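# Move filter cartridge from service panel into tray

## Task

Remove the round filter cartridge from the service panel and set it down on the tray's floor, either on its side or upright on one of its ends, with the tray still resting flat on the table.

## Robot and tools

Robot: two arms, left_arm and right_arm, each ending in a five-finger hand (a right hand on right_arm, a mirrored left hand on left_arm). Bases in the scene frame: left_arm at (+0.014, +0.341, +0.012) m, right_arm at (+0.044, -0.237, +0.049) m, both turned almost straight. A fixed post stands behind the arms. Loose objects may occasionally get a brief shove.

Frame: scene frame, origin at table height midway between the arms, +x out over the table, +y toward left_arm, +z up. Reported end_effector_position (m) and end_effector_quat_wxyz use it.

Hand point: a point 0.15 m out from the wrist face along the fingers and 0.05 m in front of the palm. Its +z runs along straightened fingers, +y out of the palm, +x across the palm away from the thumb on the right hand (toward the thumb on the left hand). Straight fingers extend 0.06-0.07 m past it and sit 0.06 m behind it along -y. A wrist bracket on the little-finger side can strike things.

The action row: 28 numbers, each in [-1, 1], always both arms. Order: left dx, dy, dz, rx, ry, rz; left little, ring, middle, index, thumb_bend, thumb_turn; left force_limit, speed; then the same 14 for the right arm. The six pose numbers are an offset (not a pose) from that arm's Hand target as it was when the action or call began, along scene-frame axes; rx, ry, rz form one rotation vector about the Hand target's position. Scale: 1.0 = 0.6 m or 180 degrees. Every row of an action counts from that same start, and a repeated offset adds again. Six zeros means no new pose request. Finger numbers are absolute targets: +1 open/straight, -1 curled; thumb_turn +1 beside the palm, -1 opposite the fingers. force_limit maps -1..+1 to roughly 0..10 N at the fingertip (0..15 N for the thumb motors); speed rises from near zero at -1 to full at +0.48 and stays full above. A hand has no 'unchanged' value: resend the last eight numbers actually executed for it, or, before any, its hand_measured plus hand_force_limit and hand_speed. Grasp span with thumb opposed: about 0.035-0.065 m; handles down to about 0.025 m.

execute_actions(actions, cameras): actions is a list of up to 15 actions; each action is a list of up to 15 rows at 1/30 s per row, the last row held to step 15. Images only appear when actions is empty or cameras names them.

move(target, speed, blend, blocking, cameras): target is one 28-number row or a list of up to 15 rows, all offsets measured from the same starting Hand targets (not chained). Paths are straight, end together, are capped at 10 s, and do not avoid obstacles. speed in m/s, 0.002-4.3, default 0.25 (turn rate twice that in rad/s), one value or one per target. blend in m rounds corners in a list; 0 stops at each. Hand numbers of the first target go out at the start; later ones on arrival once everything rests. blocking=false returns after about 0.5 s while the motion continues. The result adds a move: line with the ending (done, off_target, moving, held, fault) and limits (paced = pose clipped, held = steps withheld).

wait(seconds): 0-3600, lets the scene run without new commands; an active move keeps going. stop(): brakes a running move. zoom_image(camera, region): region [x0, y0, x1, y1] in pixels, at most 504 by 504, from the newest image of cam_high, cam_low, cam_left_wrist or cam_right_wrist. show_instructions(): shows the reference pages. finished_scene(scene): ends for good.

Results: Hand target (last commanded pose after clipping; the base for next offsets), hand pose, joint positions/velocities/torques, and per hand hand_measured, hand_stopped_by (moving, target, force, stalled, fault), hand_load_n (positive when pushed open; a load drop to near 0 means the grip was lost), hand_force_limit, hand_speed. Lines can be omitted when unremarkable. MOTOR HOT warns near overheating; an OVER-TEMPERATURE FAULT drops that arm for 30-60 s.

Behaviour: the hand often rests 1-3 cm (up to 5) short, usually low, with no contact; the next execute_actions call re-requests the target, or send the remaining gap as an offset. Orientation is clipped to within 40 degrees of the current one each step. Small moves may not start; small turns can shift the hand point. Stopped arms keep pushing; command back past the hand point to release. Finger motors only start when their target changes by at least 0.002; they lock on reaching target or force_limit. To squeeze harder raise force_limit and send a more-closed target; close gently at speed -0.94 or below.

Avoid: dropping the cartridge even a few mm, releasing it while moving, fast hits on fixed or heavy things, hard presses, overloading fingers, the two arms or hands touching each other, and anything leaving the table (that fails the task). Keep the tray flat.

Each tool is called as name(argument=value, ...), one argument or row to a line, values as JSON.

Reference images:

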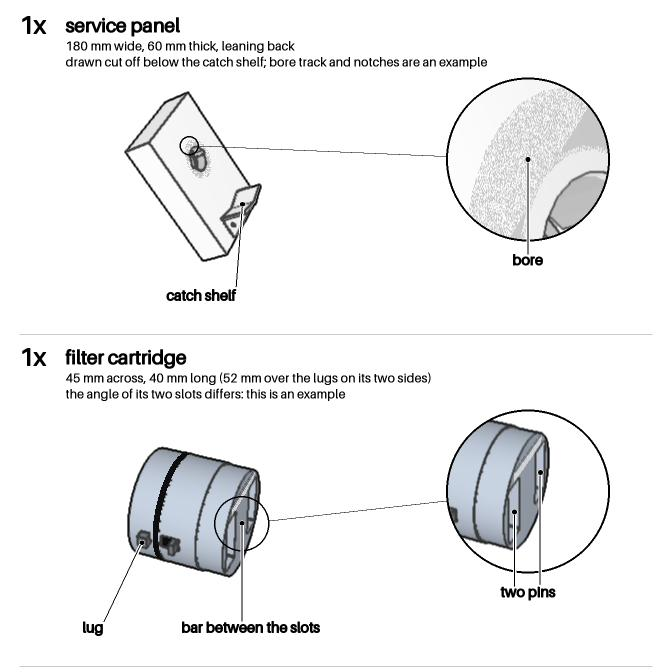

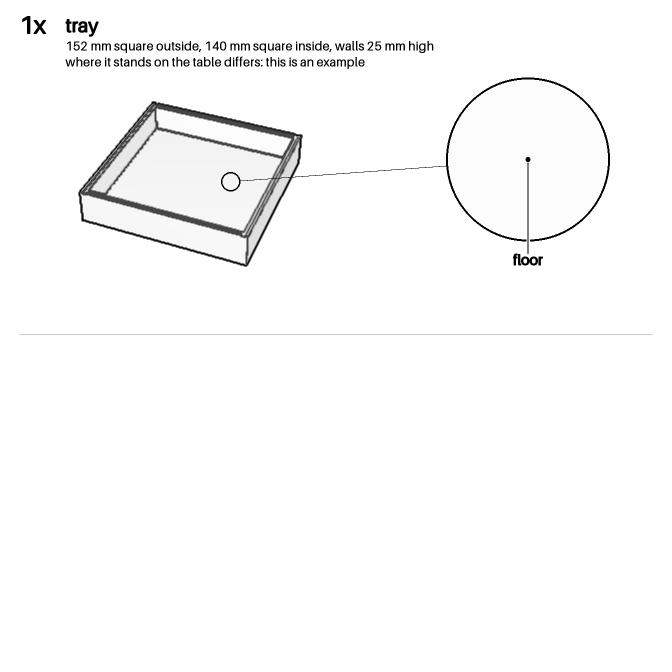

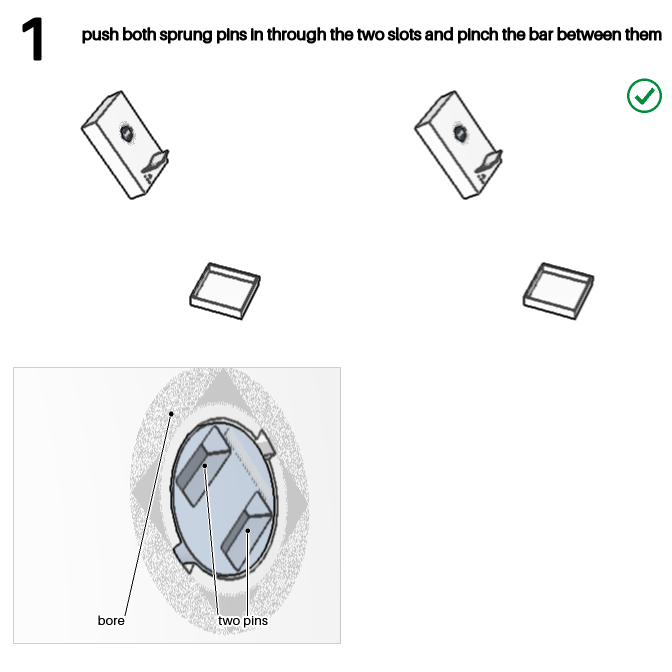

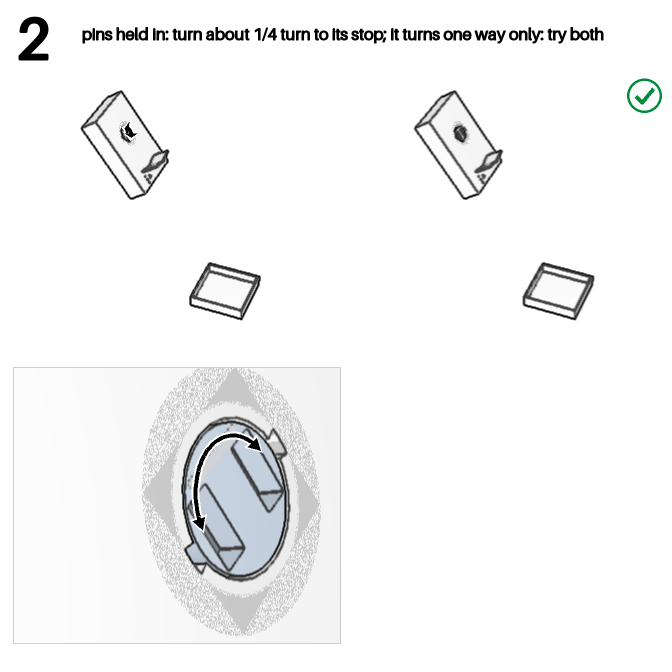

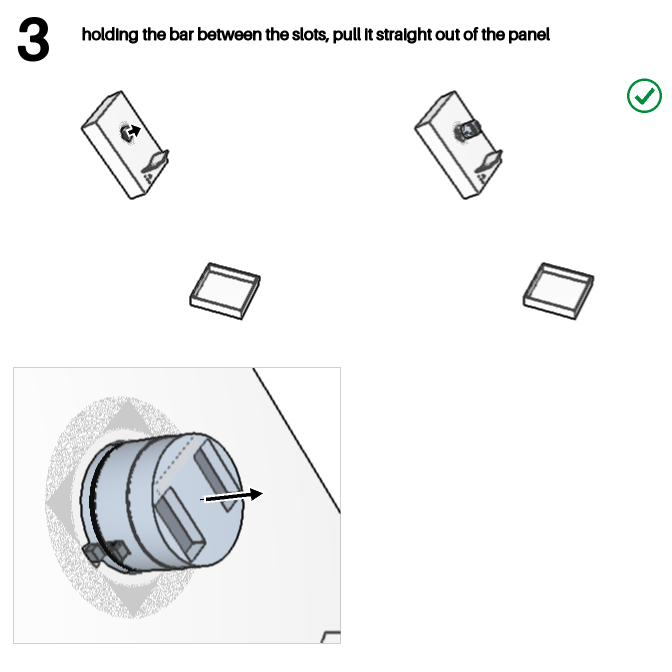

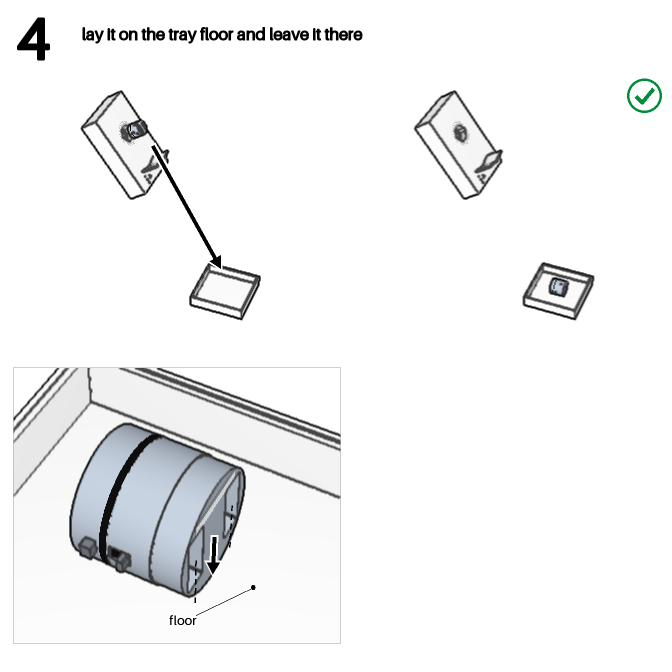

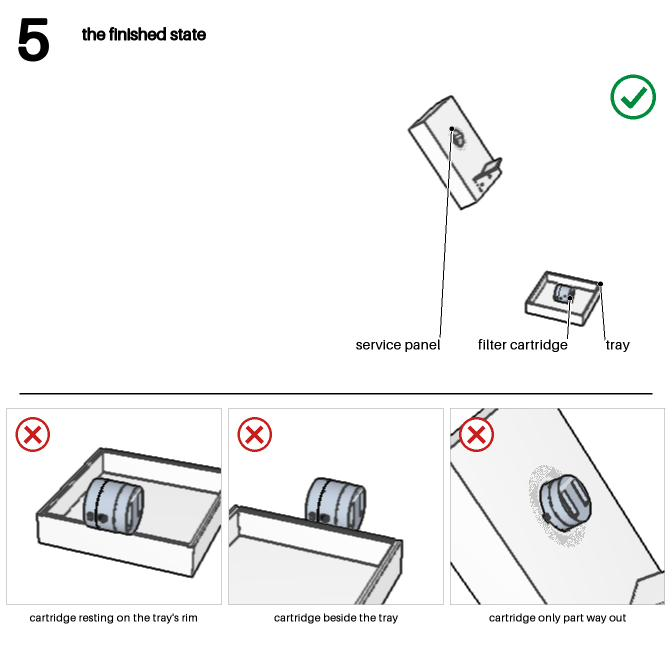

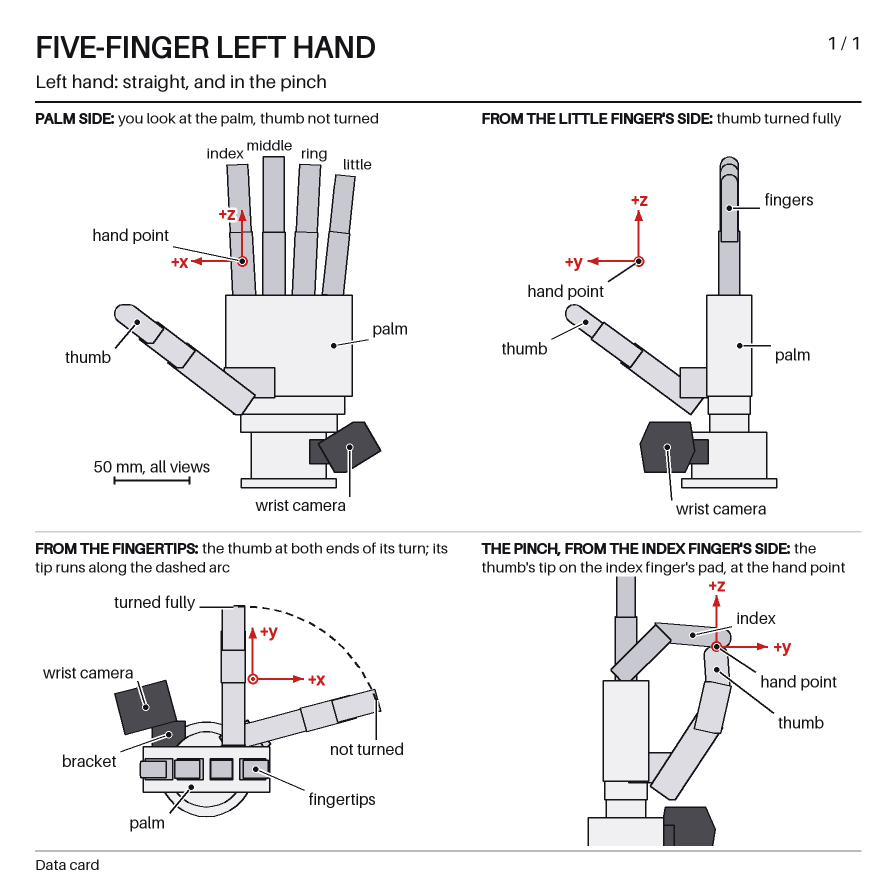

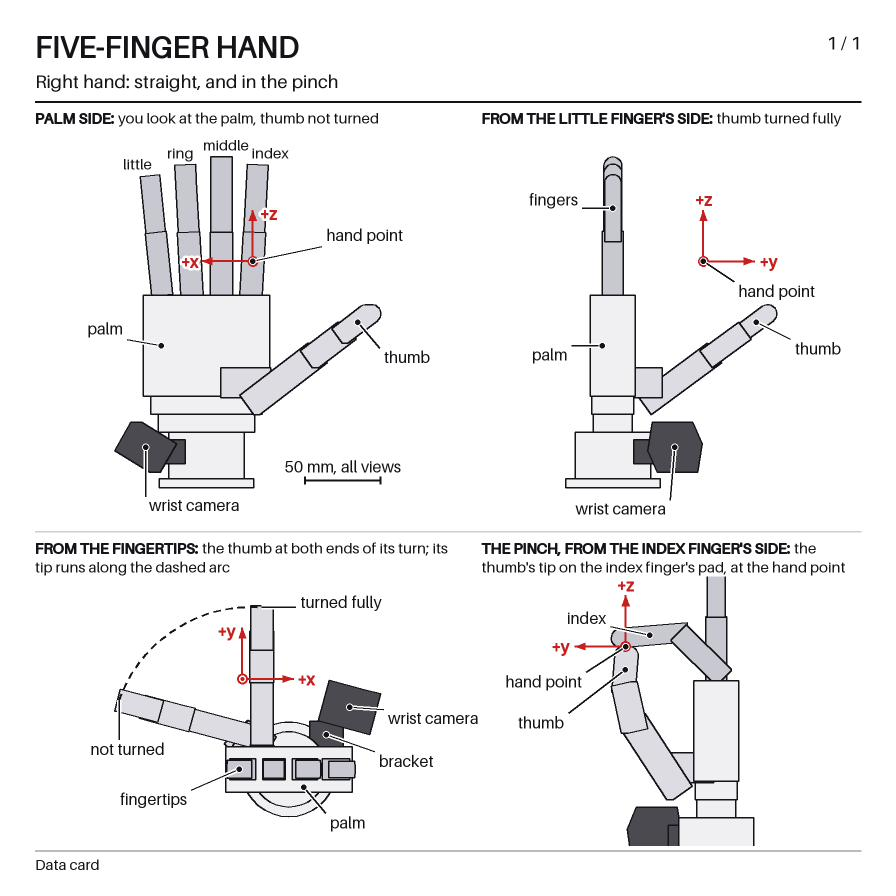

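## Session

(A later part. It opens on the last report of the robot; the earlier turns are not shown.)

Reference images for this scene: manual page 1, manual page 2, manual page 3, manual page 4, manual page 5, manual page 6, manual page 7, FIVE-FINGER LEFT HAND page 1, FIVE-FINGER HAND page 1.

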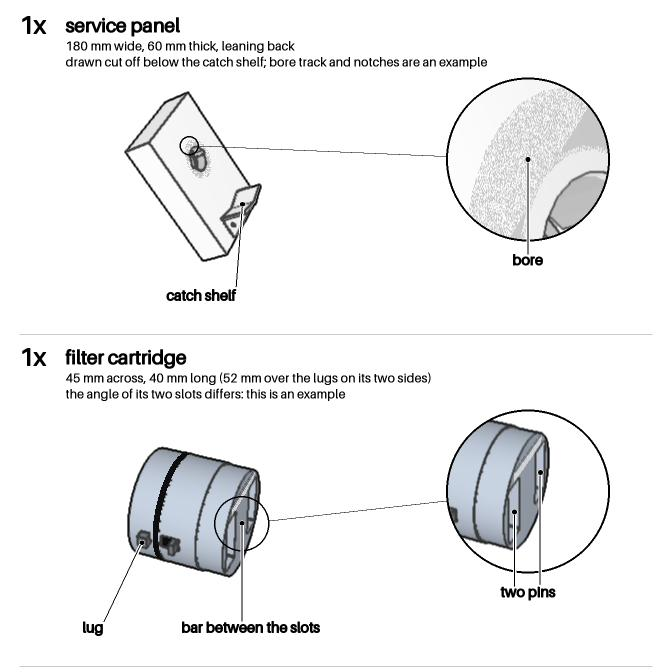

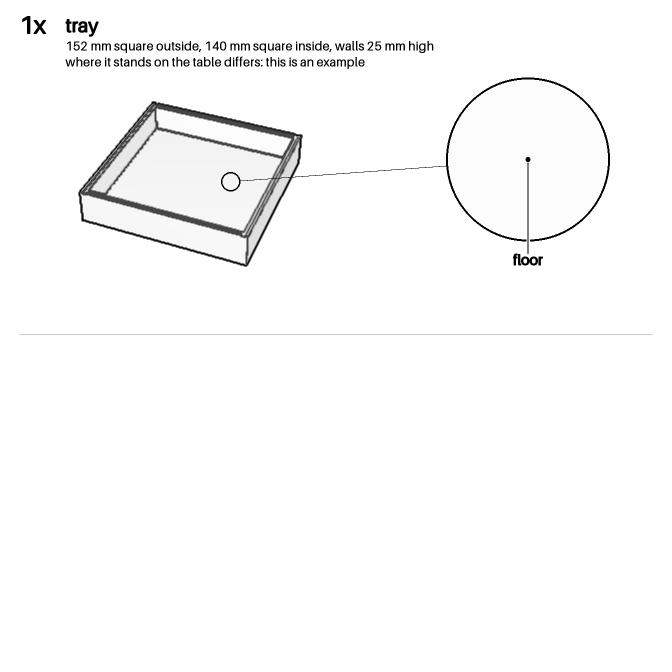

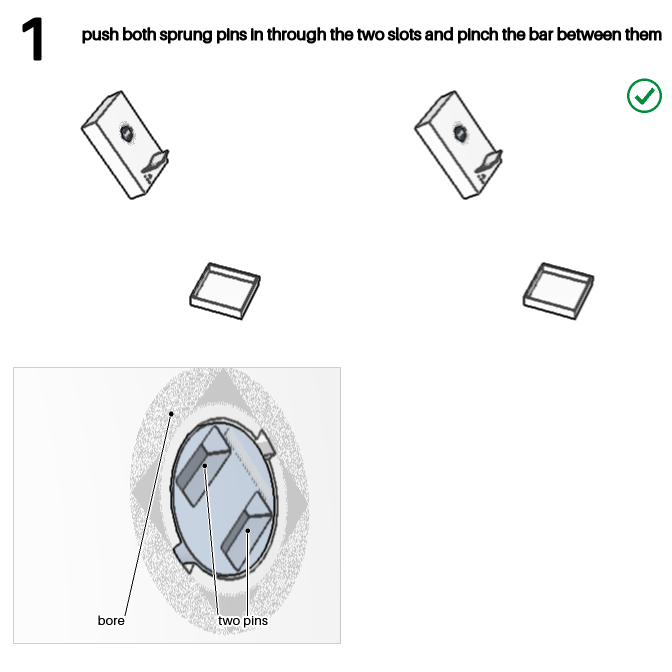

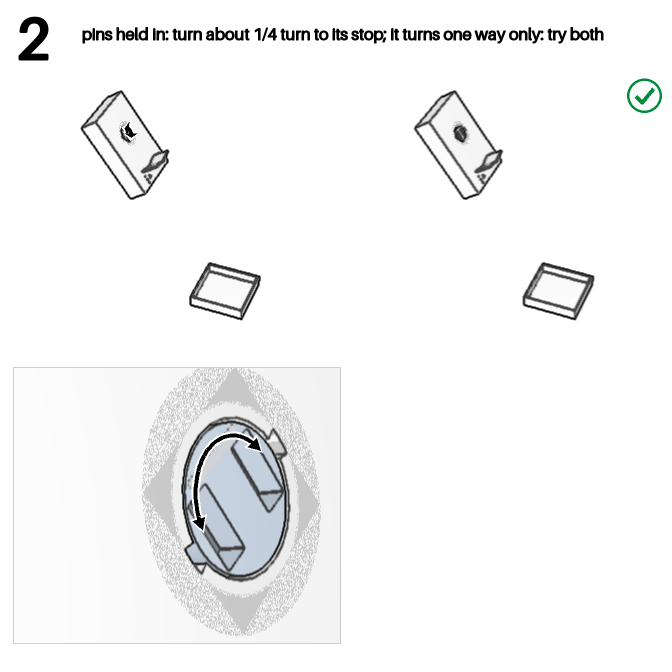

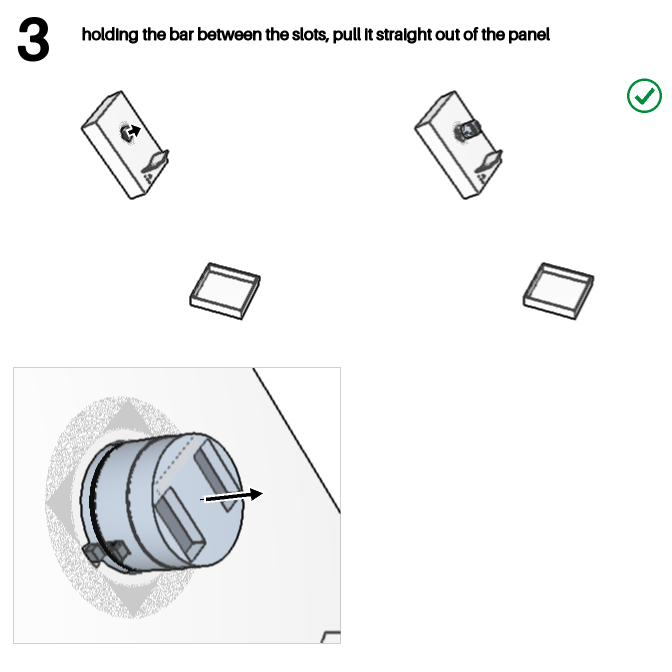

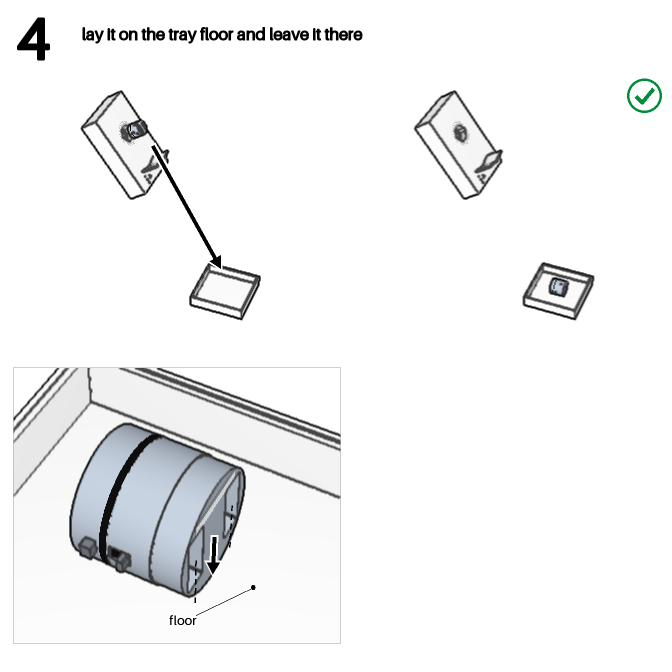

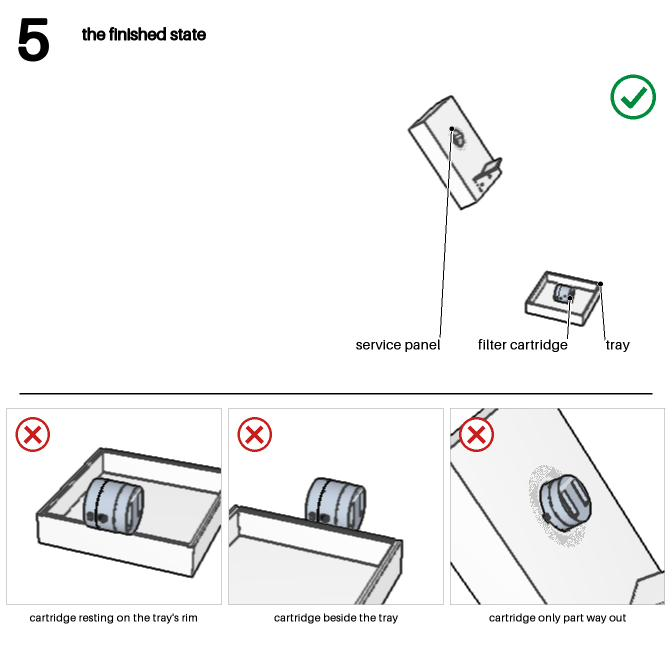

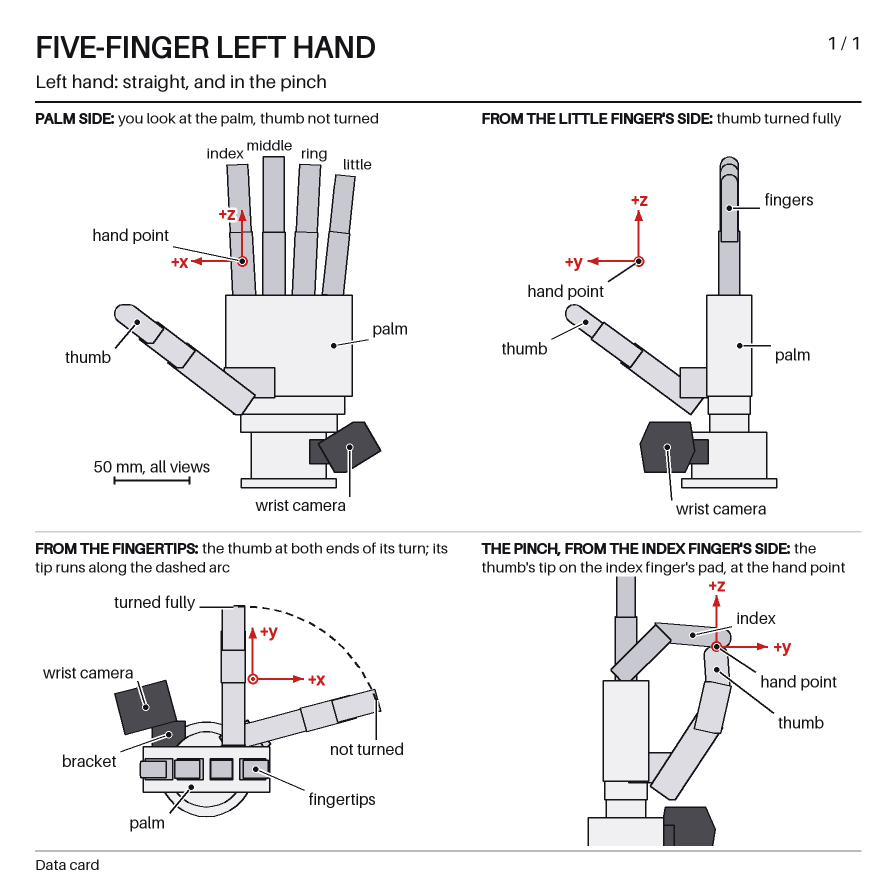

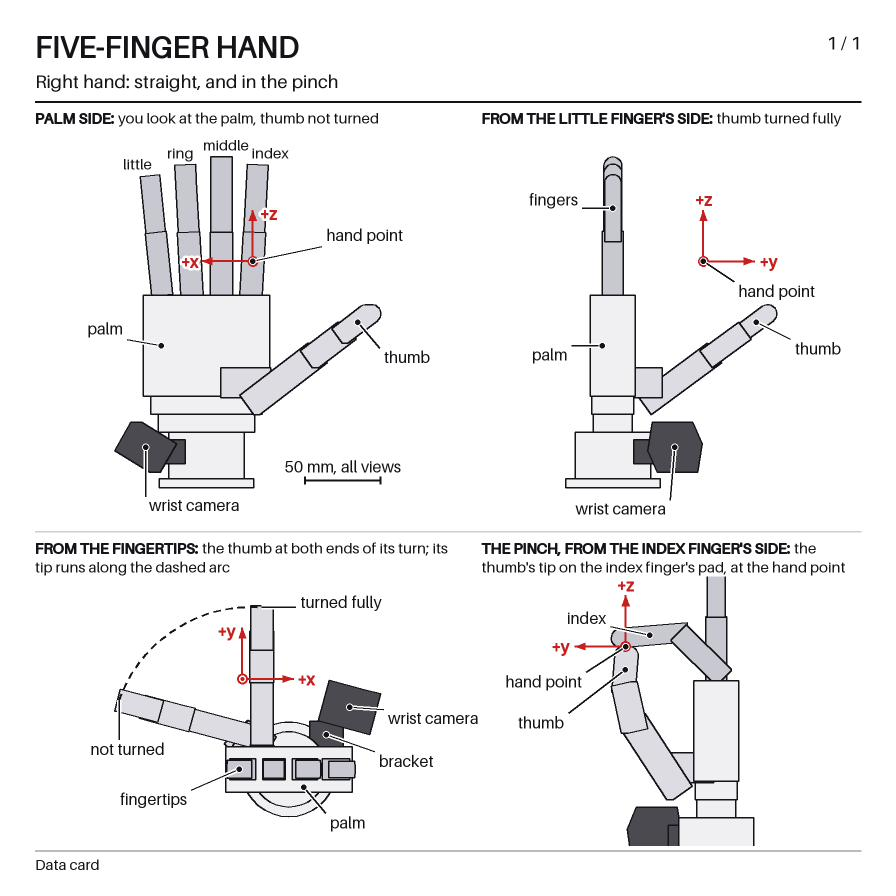

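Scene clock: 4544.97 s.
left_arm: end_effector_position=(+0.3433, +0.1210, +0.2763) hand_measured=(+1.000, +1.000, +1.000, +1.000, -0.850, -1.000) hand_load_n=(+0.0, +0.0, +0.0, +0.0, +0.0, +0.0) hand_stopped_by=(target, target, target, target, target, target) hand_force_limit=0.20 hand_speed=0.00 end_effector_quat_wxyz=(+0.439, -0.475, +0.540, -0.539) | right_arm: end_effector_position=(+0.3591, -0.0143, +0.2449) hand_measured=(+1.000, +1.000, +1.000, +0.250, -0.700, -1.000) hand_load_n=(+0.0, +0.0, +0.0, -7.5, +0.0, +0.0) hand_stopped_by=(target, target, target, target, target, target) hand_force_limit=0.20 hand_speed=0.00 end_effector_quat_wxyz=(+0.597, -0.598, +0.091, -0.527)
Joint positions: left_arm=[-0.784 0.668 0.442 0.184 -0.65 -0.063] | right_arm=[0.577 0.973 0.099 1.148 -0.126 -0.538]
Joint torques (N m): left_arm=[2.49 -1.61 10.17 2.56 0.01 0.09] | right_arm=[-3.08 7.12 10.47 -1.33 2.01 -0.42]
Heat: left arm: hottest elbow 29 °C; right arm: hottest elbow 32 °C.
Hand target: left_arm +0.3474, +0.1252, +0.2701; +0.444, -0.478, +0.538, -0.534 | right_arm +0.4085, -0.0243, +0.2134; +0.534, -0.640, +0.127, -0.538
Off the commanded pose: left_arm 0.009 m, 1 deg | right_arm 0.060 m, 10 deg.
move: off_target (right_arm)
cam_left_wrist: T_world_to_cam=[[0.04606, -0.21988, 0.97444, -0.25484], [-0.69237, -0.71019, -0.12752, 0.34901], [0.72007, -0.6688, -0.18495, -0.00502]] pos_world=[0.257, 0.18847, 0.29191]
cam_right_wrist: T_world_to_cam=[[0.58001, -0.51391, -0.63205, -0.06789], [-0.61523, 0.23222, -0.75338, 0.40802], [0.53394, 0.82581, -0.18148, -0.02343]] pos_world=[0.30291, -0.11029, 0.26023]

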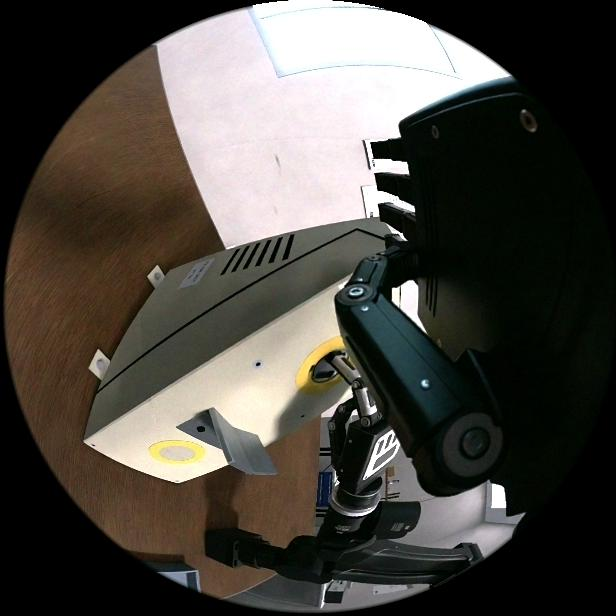

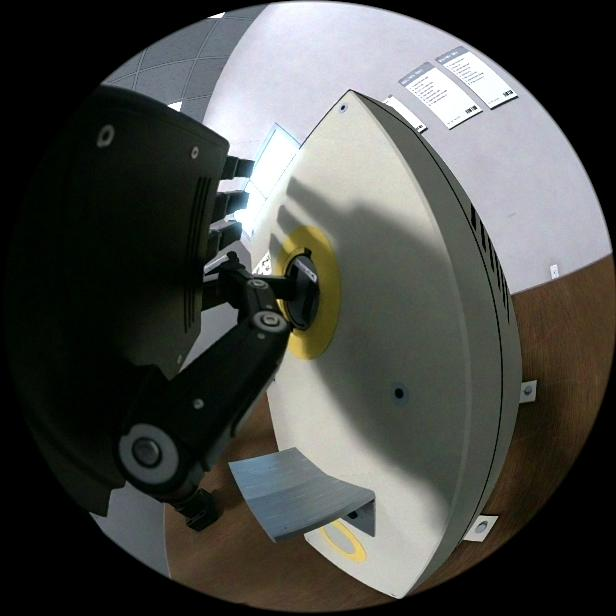

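move(
  target=[
    [0,0,0,0,0,0,1,1,1,1,-0.85,-1,0.2,0.0,-0.1163,0.0085,0.0797,0.0129,-0.0246,0.0183,1,1,1,0.25,-0.7,-1,0.2,0.0],
    [0,0,0,0,0,0,1,1,1,1,-0.85,-1,0.2,0.0,-0.1027,0.0085,0.063,0.0129,-0.0246,0.0183,1,1,1,0.25,-0.7,-1,0.2,0.0],
  ],
  speed=[0.1,0.05],
)

move(
  target=[0,0,0,0,0,0,1,1,1,1,-0.85,-1,0.2,0.0,0.022,0,-0.0123,0,0,0,1,1,1,0.25,-0.7,-1,0.2,0.0],
  speed=0.04,
  cameras=["cam_left_wrist"],
)

zoom_image(
  camera="cam_left_wrist",
  region=[318, 345, 350, 377],
)

Scene clock: 4583.90 s.
left_arm: end_effector_position=(+0.3433, +0.1210, +0.2763) hand_measured=(+1.000, +1.000, +1.000, +1.000, -0.850, -1.000) hand_load_n=(+0.0, +0.0, +0.0, +0.0, +0.5, +0.0) hand_stopped_by=(target, target, target, target, target, target) hand_force_limit=0.20 hand_speed=0.00 end_effector_quat_wxyz=(+0.439, -0.475, +0.540, -0.539) | right_arm: end_effector_position=(+0.3449, -0.0176, +0.2496) hand_measured=(+1.000, +1.000, +1.000, +0.250, -0.700, -1.000) hand_load_n=(+0.0, +0.0, +0.0, +0.0, +0.0, +0.0) hand_stopped_by=(target, target, target, target, target, target) hand_force_limit=0.20 hand_speed=0.00 end_effector_quat_wxyz=(+0.567, -0.614, +0.100, -0.539)
Joint positions: left_arm=[-0.784 0.668 0.442 0.184 -0.65 -0.063] | right_arm=[0.674 0.764 0.099 0.891 0.013 -0.601]
Joint torques (N m): left_arm=[2.43 -1.55 10.14 2.61 0.01 0.09] | right_arm=[0.44 0.56 7.19 3.21 -0.19 -0.06]
Heat: left arm: hottest elbow 29 °C; right arm: hottest elbow 33 °C.
Hand target: left_arm +0.3474, +0.1252, +0.2701; +0.444, -0.478, +0.538, -0.534 | right_arm +0.3470, -0.0192, +0.2514; +0.566, -0.611, +0.099, -0.544
Off the commanded pose: left_arm 0.009 m, 1 deg | right_arm 0.003 m, 1 deg.
move: done

Scene clock: 4584.90 s.
left_arm: end_effector_position=(+0.3433, +0.1210, +0.2763) hand_measured=(+1.000, +1.000, +1.000, +1.000, -0.850, -1.000) hand_load_n=(+0.0, +0.0, -0.5, +0.0, +0.0, +0.0) hand_stopped_by=(target, target, target, target, target, target) hand_force_limit=0.20 hand_speed=0.00 end_effector_quat_wxyz=(+0.439, -0.475, +0.540, -0.539) | right_arm: end_effector_position=(+0.3523, -0.0146, +0.2474) hand_measured=(+1.000, +1.000, +1.000, +0.250, -0.700, -1.000) hand_load_n=(+0.0, -0.5, +0.0, +0.0, +0.0, +0.0) hand_stopped_by=(target, target, target, target, target, target) hand_force_limit=0.20 hand_speed=0.00 end_effector_quat_wxyz=(+0.575, -0.607, +0.089, -0.541)
Joint positions: left_arm=[-0.784 0.668 0.442 0.184 -0.65 -0.063] | right_arm=[0.639 0.871 0.099 1.021 -0.042 -0.599]
Joint torques (N m): left_arm=[2.49 -1.44 10.19 2.58 0 0.09] | right_arm=[-0.38 0.97 7.2 2.39 0.28 0.04]
Heat: left arm: hottest elbow 29 °C; right arm: hottest elbow 33 °C.
Hand target: left_arm +0.3474, +0.1252, +0.2701; +0.444, -0.478, +0.538, -0.534 | right_arm +0.3602, -0.0191, +0.2439; +0.566, -0.611, +0.099, -0.544
Off the commanded pose: left_arm 0.009 m, 1 deg | right_arm 0.010 m, 2 deg.
move: done
cam_left_wrist: T_world_to_cam=[[0.04606, -0.21988, 0.97444, -0.25484], [-0.69237, -0.71019, -0.12752, 0.34901], [0.72007, -0.6688, -0.18495, -0.00502]] pos_world=[0.257, 0.18847, 0.29191]

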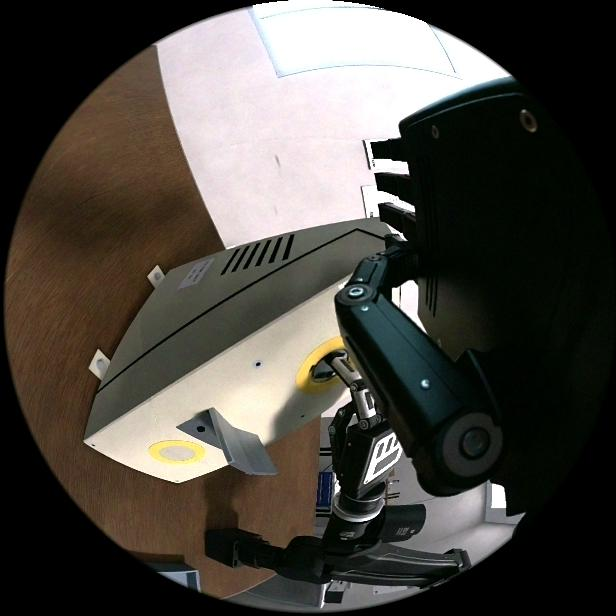

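Scaled by 15.750 from the camera's image (finer frame: 880x880).

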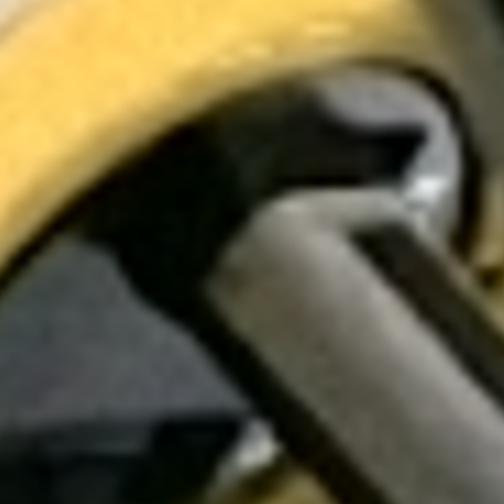

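move(
  target=[
    [0,0,0,0,0,0,1,1,1,1,-0.85,-1,0.2,0.0,-0.0312,0.0013,0.0355,0,0,0,1,1,1,0.25,-0.7,-1,0.2,0.0],
    [0,0,0,0,0,0,1,1,1,1,-0.85,-1,0.2,0.0,-0.0175,0.0013,0.0188,0,0,0,1,1,1,0.25,-0.7,-1,0.2,0.0],
    [0,0,0,0,0,0,1,1,1,1,-0.85,-1,0.2,0.0,0.0072,0.0013,0.0045,0,0,0,1,1,1,0.25,-0.7,-1,0.2,0.0],
  ],
  speed=[0.1,0.05,0.04],
  cameras=["cam_left_wrist"],
)

zoom_image(
  camera="cam_left_wrist",
  region=[318, 345, 350, 377],
)

move(
  target=[
    [0,0,0,0,0,0,1,1,1,1,-0.85,-1,0.2,0.0,-0.0384,0,0.031,0,0,0,1,1,1,0.25,-0.7,-1,0.2,0.0],
    [0,0,0,0,0,0,1,1,1,1,-0.85,-1,0.2,0.0,-0.0219,0.0045,0.0183,0,0,0,1,1,1,0.25,-0.7,-1,0.2,0.0],
    [0,0,0,0,0,0,1,1,1,1,-0.85,-1,0.2,0.0,0.0028,0.0045,0.004,0,0,0,1,1,1,0.25,-0.7,-1,0.2,0.0],
  ],
  speed=[0.1,0.05,0.04],
  cameras=["cam_left_wrist"],
)

zoom_image(
  camera="cam_left_wrist",
  region=[318, 345, 350, 377],
)

Scene clock: 4597.27 s.
left_arm: end_effector_position=(+0.3433, +0.1210, +0.2763) hand_measured=(+1.000, +1.000, +1.000, +1.000, -0.850, -1.000) hand_load_n=(+0.0, +0.0, +0.0, +0.0, +0.0, +0.0) hand_stopped_by=(target, target, target, target, target, target) hand_force_limit=0.20 hand_speed=0.00 end_effector_quat_wxyz=(+0.439, -0.475, +0.540, -0.539) | right_arm: end_effector_position=(+0.3509, -0.0128, +0.2481) hand_measured=(+1.000, +1.000, +1.000, +0.250, -0.700, -1.000) hand_load_n=(+0.0, +0.0, +0.0, -1.0, +0.0, +0.0) hand_stopped_by=(target, target, target, target, target, target) hand_force_limit=0.20 hand_speed=0.00 end_effector_quat_wxyz=(+0.581, -0.607, +0.087, -0.535)
Joint positions: left_arm=[-0.784 0.668 0.442 0.184 -0.65 -0.063] | right_arm=[0.635 0.87 0.099 1.022 -0.059 -0.587]
Joint torques (N m): left_arm=[2.49 -1.61 10.17 2.55 0 0.08] | right_arm=[-0.91 1.55 8.12 2.1 0.54 -0.08]
Heat: left arm: hottest elbow 29 °C; right arm: hottest elbow 33 °C.
Hand target: left_arm +0.3474, +0.1252, +0.2701; +0.444, -0.478, +0.538, -0.534 | right_arm +0.3645, -0.0184, +0.2466; +0.566, -0.611, +0.099, -0.544
Off the commanded pose: left_arm 0.009 m, 1 deg | right_arm 0.015 m, 2 deg.
move: off_target (right_arm)
cam_left_wrist: T_world_to_cam=[[0.04606, -0.21988, 0.97444, -0.25484], [-0.69237, -0.71019, -0.12752, 0.34901], [0.72007, -0.6688, -0.18495, -0.00502]] pos_world=[0.257, 0.18847, 0.29191]

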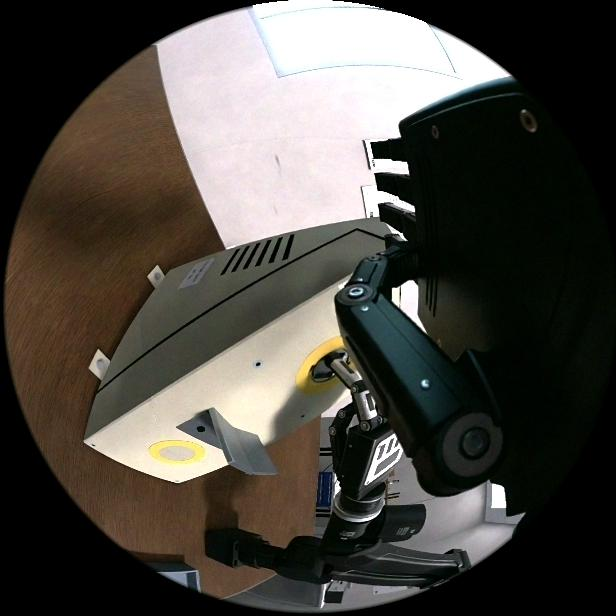

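Scaled by 15.750 from the camera's image (finer frame: 880x880).

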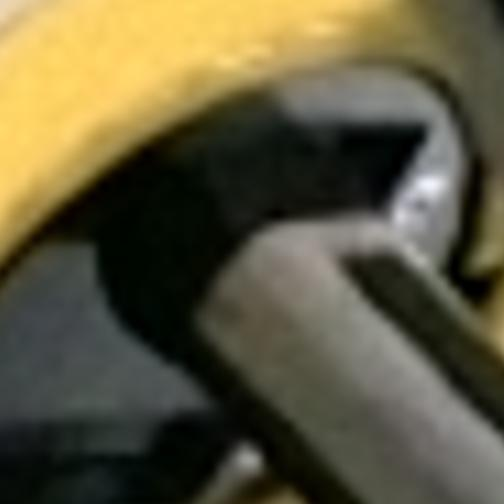

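Scene clock: 4599.87 s.
left_arm: end_effector_position=(+0.3433, +0.1210, +0.2763) hand_measured=(+1.000, +1.000, +1.000, +1.000, -0.850, -1.000) hand_load_n=(+0.0, +0.0, +0.0, -0.5, +0.0, +0.0) hand_stopped_by=(target, target, target, target, target, target) hand_force_limit=0.20 hand_speed=0.00 end_effector_quat_wxyz=(+0.439, -0.475, +0.540, -0.539) | right_arm: end_effector_position=(+0.3497, -0.0113, +0.2469) hand_measured=(+1.000, +1.000, +1.000, +0.250, -0.700, -1.000) hand_load_n=(+0.0, +0.0, +0.0, -3.0, +0.0, +0.5) hand_stopped_by=(target, target, target, target, target, target) hand_force_limit=0.20 hand_speed=0.00 end_effector_quat_wxyz=(+0.581, -0.609, +0.087, -0.533)
Joint positions: left_arm=[-0.784 0.668 0.442 0.184 -0.65 -0.063] | right_arm=[0.642 0.868 0.099 1.016 -0.054 -0.588]
Joint torques (N m): left_arm=[2.49 -1.55 10.14 2.55 0.01 0.08] | right_arm=[-0.91 1.9 8.75 1.98 0.6 -0.06]
Heat: left arm: hottest elbow 29 °C; right arm: hottest elbow 33 °C.
Hand target: left_arm +0.3474, +0.1252, +0.2701; +0.444, -0.478, +0.538, -0.534 | right_arm +0.3662, -0.0157, +0.2490; +0.566, -0.611, +0.099, -0.544
Off the commanded pose: left_arm 0.009 m, 1 deg | right_arm 0.017 m, 3 deg.
move: off_target (right_arm)
cam_left_wrist: T_world_to_cam=[[0.04606, -0.21988, 0.97444, -0.25484], [-0.69237, -0.71019, -0.12752, 0.34901], [0.72007, -0.6688, -0.18495, -0.00502]] pos_world=[0.257, 0.18847, 0.29191]

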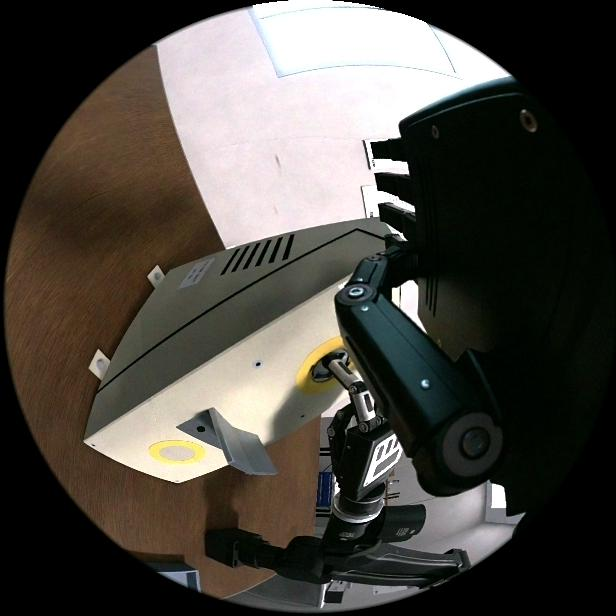

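Scaled by 15.750 from the camera's image (finer frame: 880x880).

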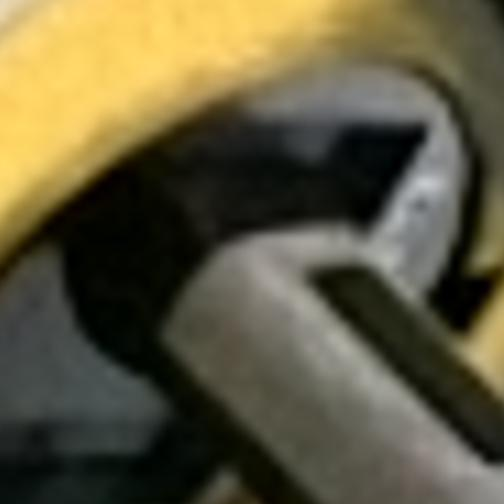

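move(
  target=[
    [0,0,0,0,0,0,1,1,1,1,-0.85,-1,0.2,0.0,-0.07,-0.03,0.06,0,0,0,1,1,1,0.25,-0.7,-1,0.2,0.0],
    [0,0,0,0,0,0,1,1,1,1,-0.85,-1,0.2,0.0,-0.12,-0.05,0.08,0,0,0,1,1,1,1,0.41,-0.6,0.2,0.0],
  ],
  speed=[0.1,0.1],
  cameras=["cam_right_wrist","cam_left_wrist"],
)

zoom_image(
  camera="cam_right_wrist",
  region=[190, 220, 350, 380],
)

Scene clock: 4623.53 s.
left_arm: end_effector_position=(+0.3433, +0.1210, +0.2763) hand_measured=(+1.000, +1.000, +1.000, +1.000, -0.850, -1.000) hand_load_n=(+0.0, +0.0, +0.0, +0.0, +0.0, +0.0) hand_stopped_by=(target, target, target, target, target, target) hand_force_limit=0.20 hand_speed=0.00 end_effector_quat_wxyz=(+0.439, -0.475, +0.540, -0.539) | right_arm: end_effector_position=(+0.2946, -0.0463, +0.2706) hand_measured=(+1.000, +1.000, +1.000, +1.000, +0.410, -0.600) hand_load_n=(+0.0, +0.0, +0.0, -0.5, +0.0, +0.0) hand_stopped_by=(target, target, target, target, target, target) hand_force_limit=0.20 hand_speed=0.00 end_effector_quat_wxyz=(-0.559, +0.625, -0.104, +0.535)
Joint positions: left_arm=[-0.784 0.668 0.442 0.184 -0.65 -0.063] | right_arm=[0.758 0.154 0.099 0.254 0.102 -0.618]
Joint torques (N m): left_arm=[2.43 -1.49 10.14 2.56 0 0.09] | right_arm=[1.73 2.37 11.79 1.83 0.05 -0.1]
Heat: left arm: hottest elbow 28 °C; right arm: hottest elbow 33 °C.
Hand target: left_arm +0.3474, +0.1252, +0.2701; +0.444, -0.478, +0.538, -0.534 | right_arm +0.2942, -0.0457, +0.2971; -0.566, +0.611, -0.099, +0.544
Off the commanded pose: left_arm 0.009 m, 1 deg | right_arm 0.026 m, 2 deg.
move: off_target (right_arm); target 2's new numbers were sent with right_arm's hand 0.026 m and 2 deg from that target
cam_left_wrist: T_world_to_cam=[[0.04606, -0.21988, 0.97444, -0.25484], [-0.69237, -0.71019, -0.12752, 0.34901], [0.72007, -0.6688, -0.18495, -0.00502]] pos_world=[0.257, 0.18847, 0.29191]
cam_right_wrist: T_world_to_cam=[[0.51981, -0.58707, -0.6206, -0.01952], [-0.63418, 0.22155, -0.74076, 0.39684], [0.57237, 0.77863, -0.25715, 0.04901]] pos_world=[0.23377, -0.13754, 0.29445]
Images, in order (width x height): cam_left_wrist 616x616, cam_right_wrist 616x616.

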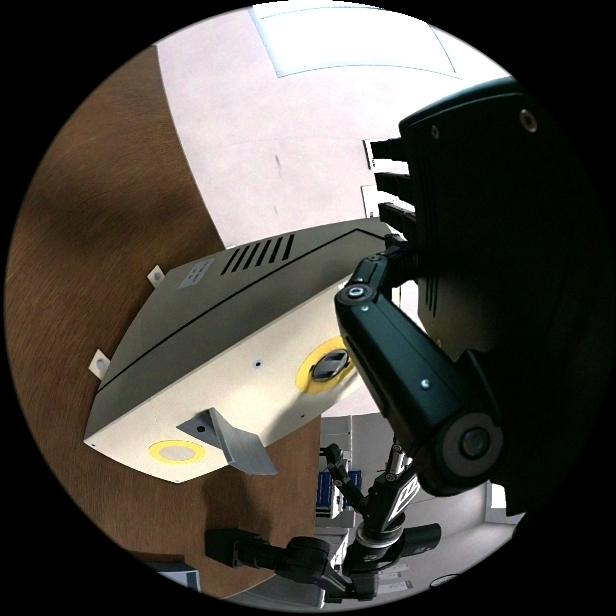

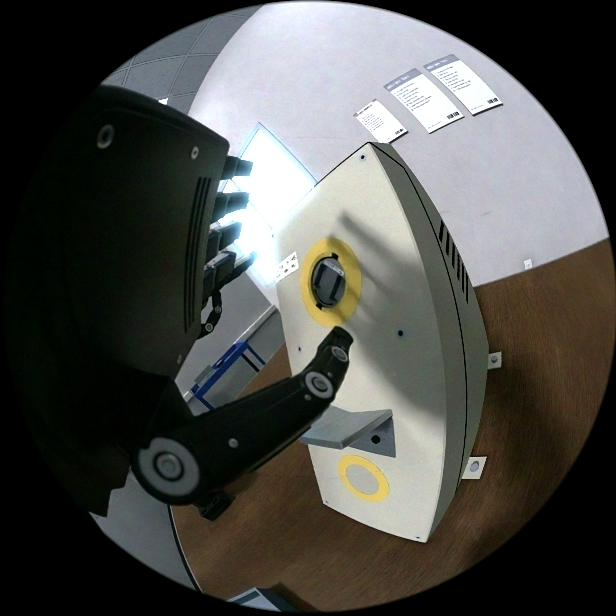

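Scaled by 3.150 from the camera's image (finer frame: 880x880).

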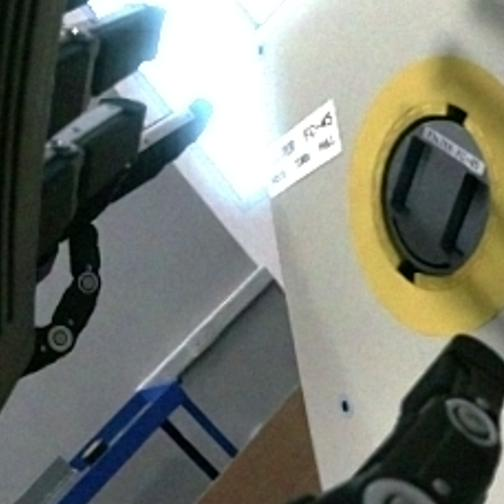

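zoom_image(
  camera="cam_right_wrist",
  region=[300, 315, 370, 385],
)

zoom_image(
  camera="cam_right_wrist",
  region=[200, 230, 270, 300],
)

Scaled by 7.200 from the camera's image (finer frame: 880x880).

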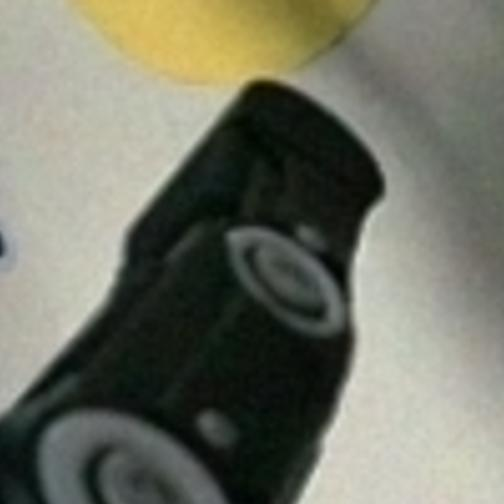

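Scaled by 7.200 from the camera's image (finer frame: 880x880).

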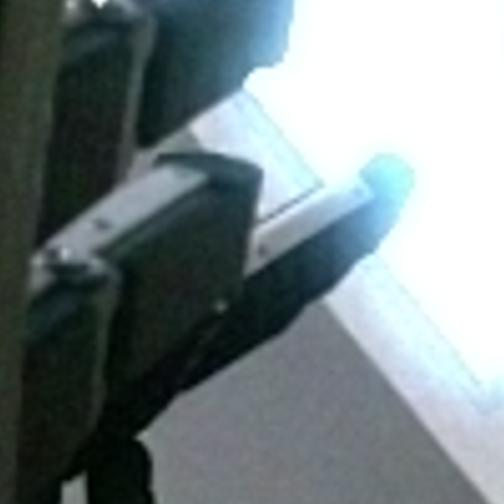

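zoom_image(
  camera="cam_right_wrist",
  region=[228, 245, 263, 280],
)

Scaled by 14.400 from the camera's image (finer frame: 880x880).

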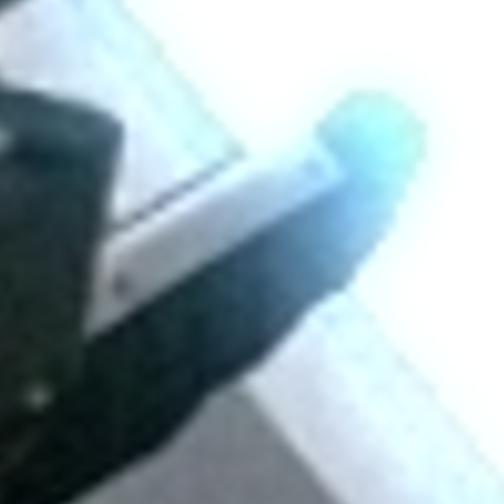

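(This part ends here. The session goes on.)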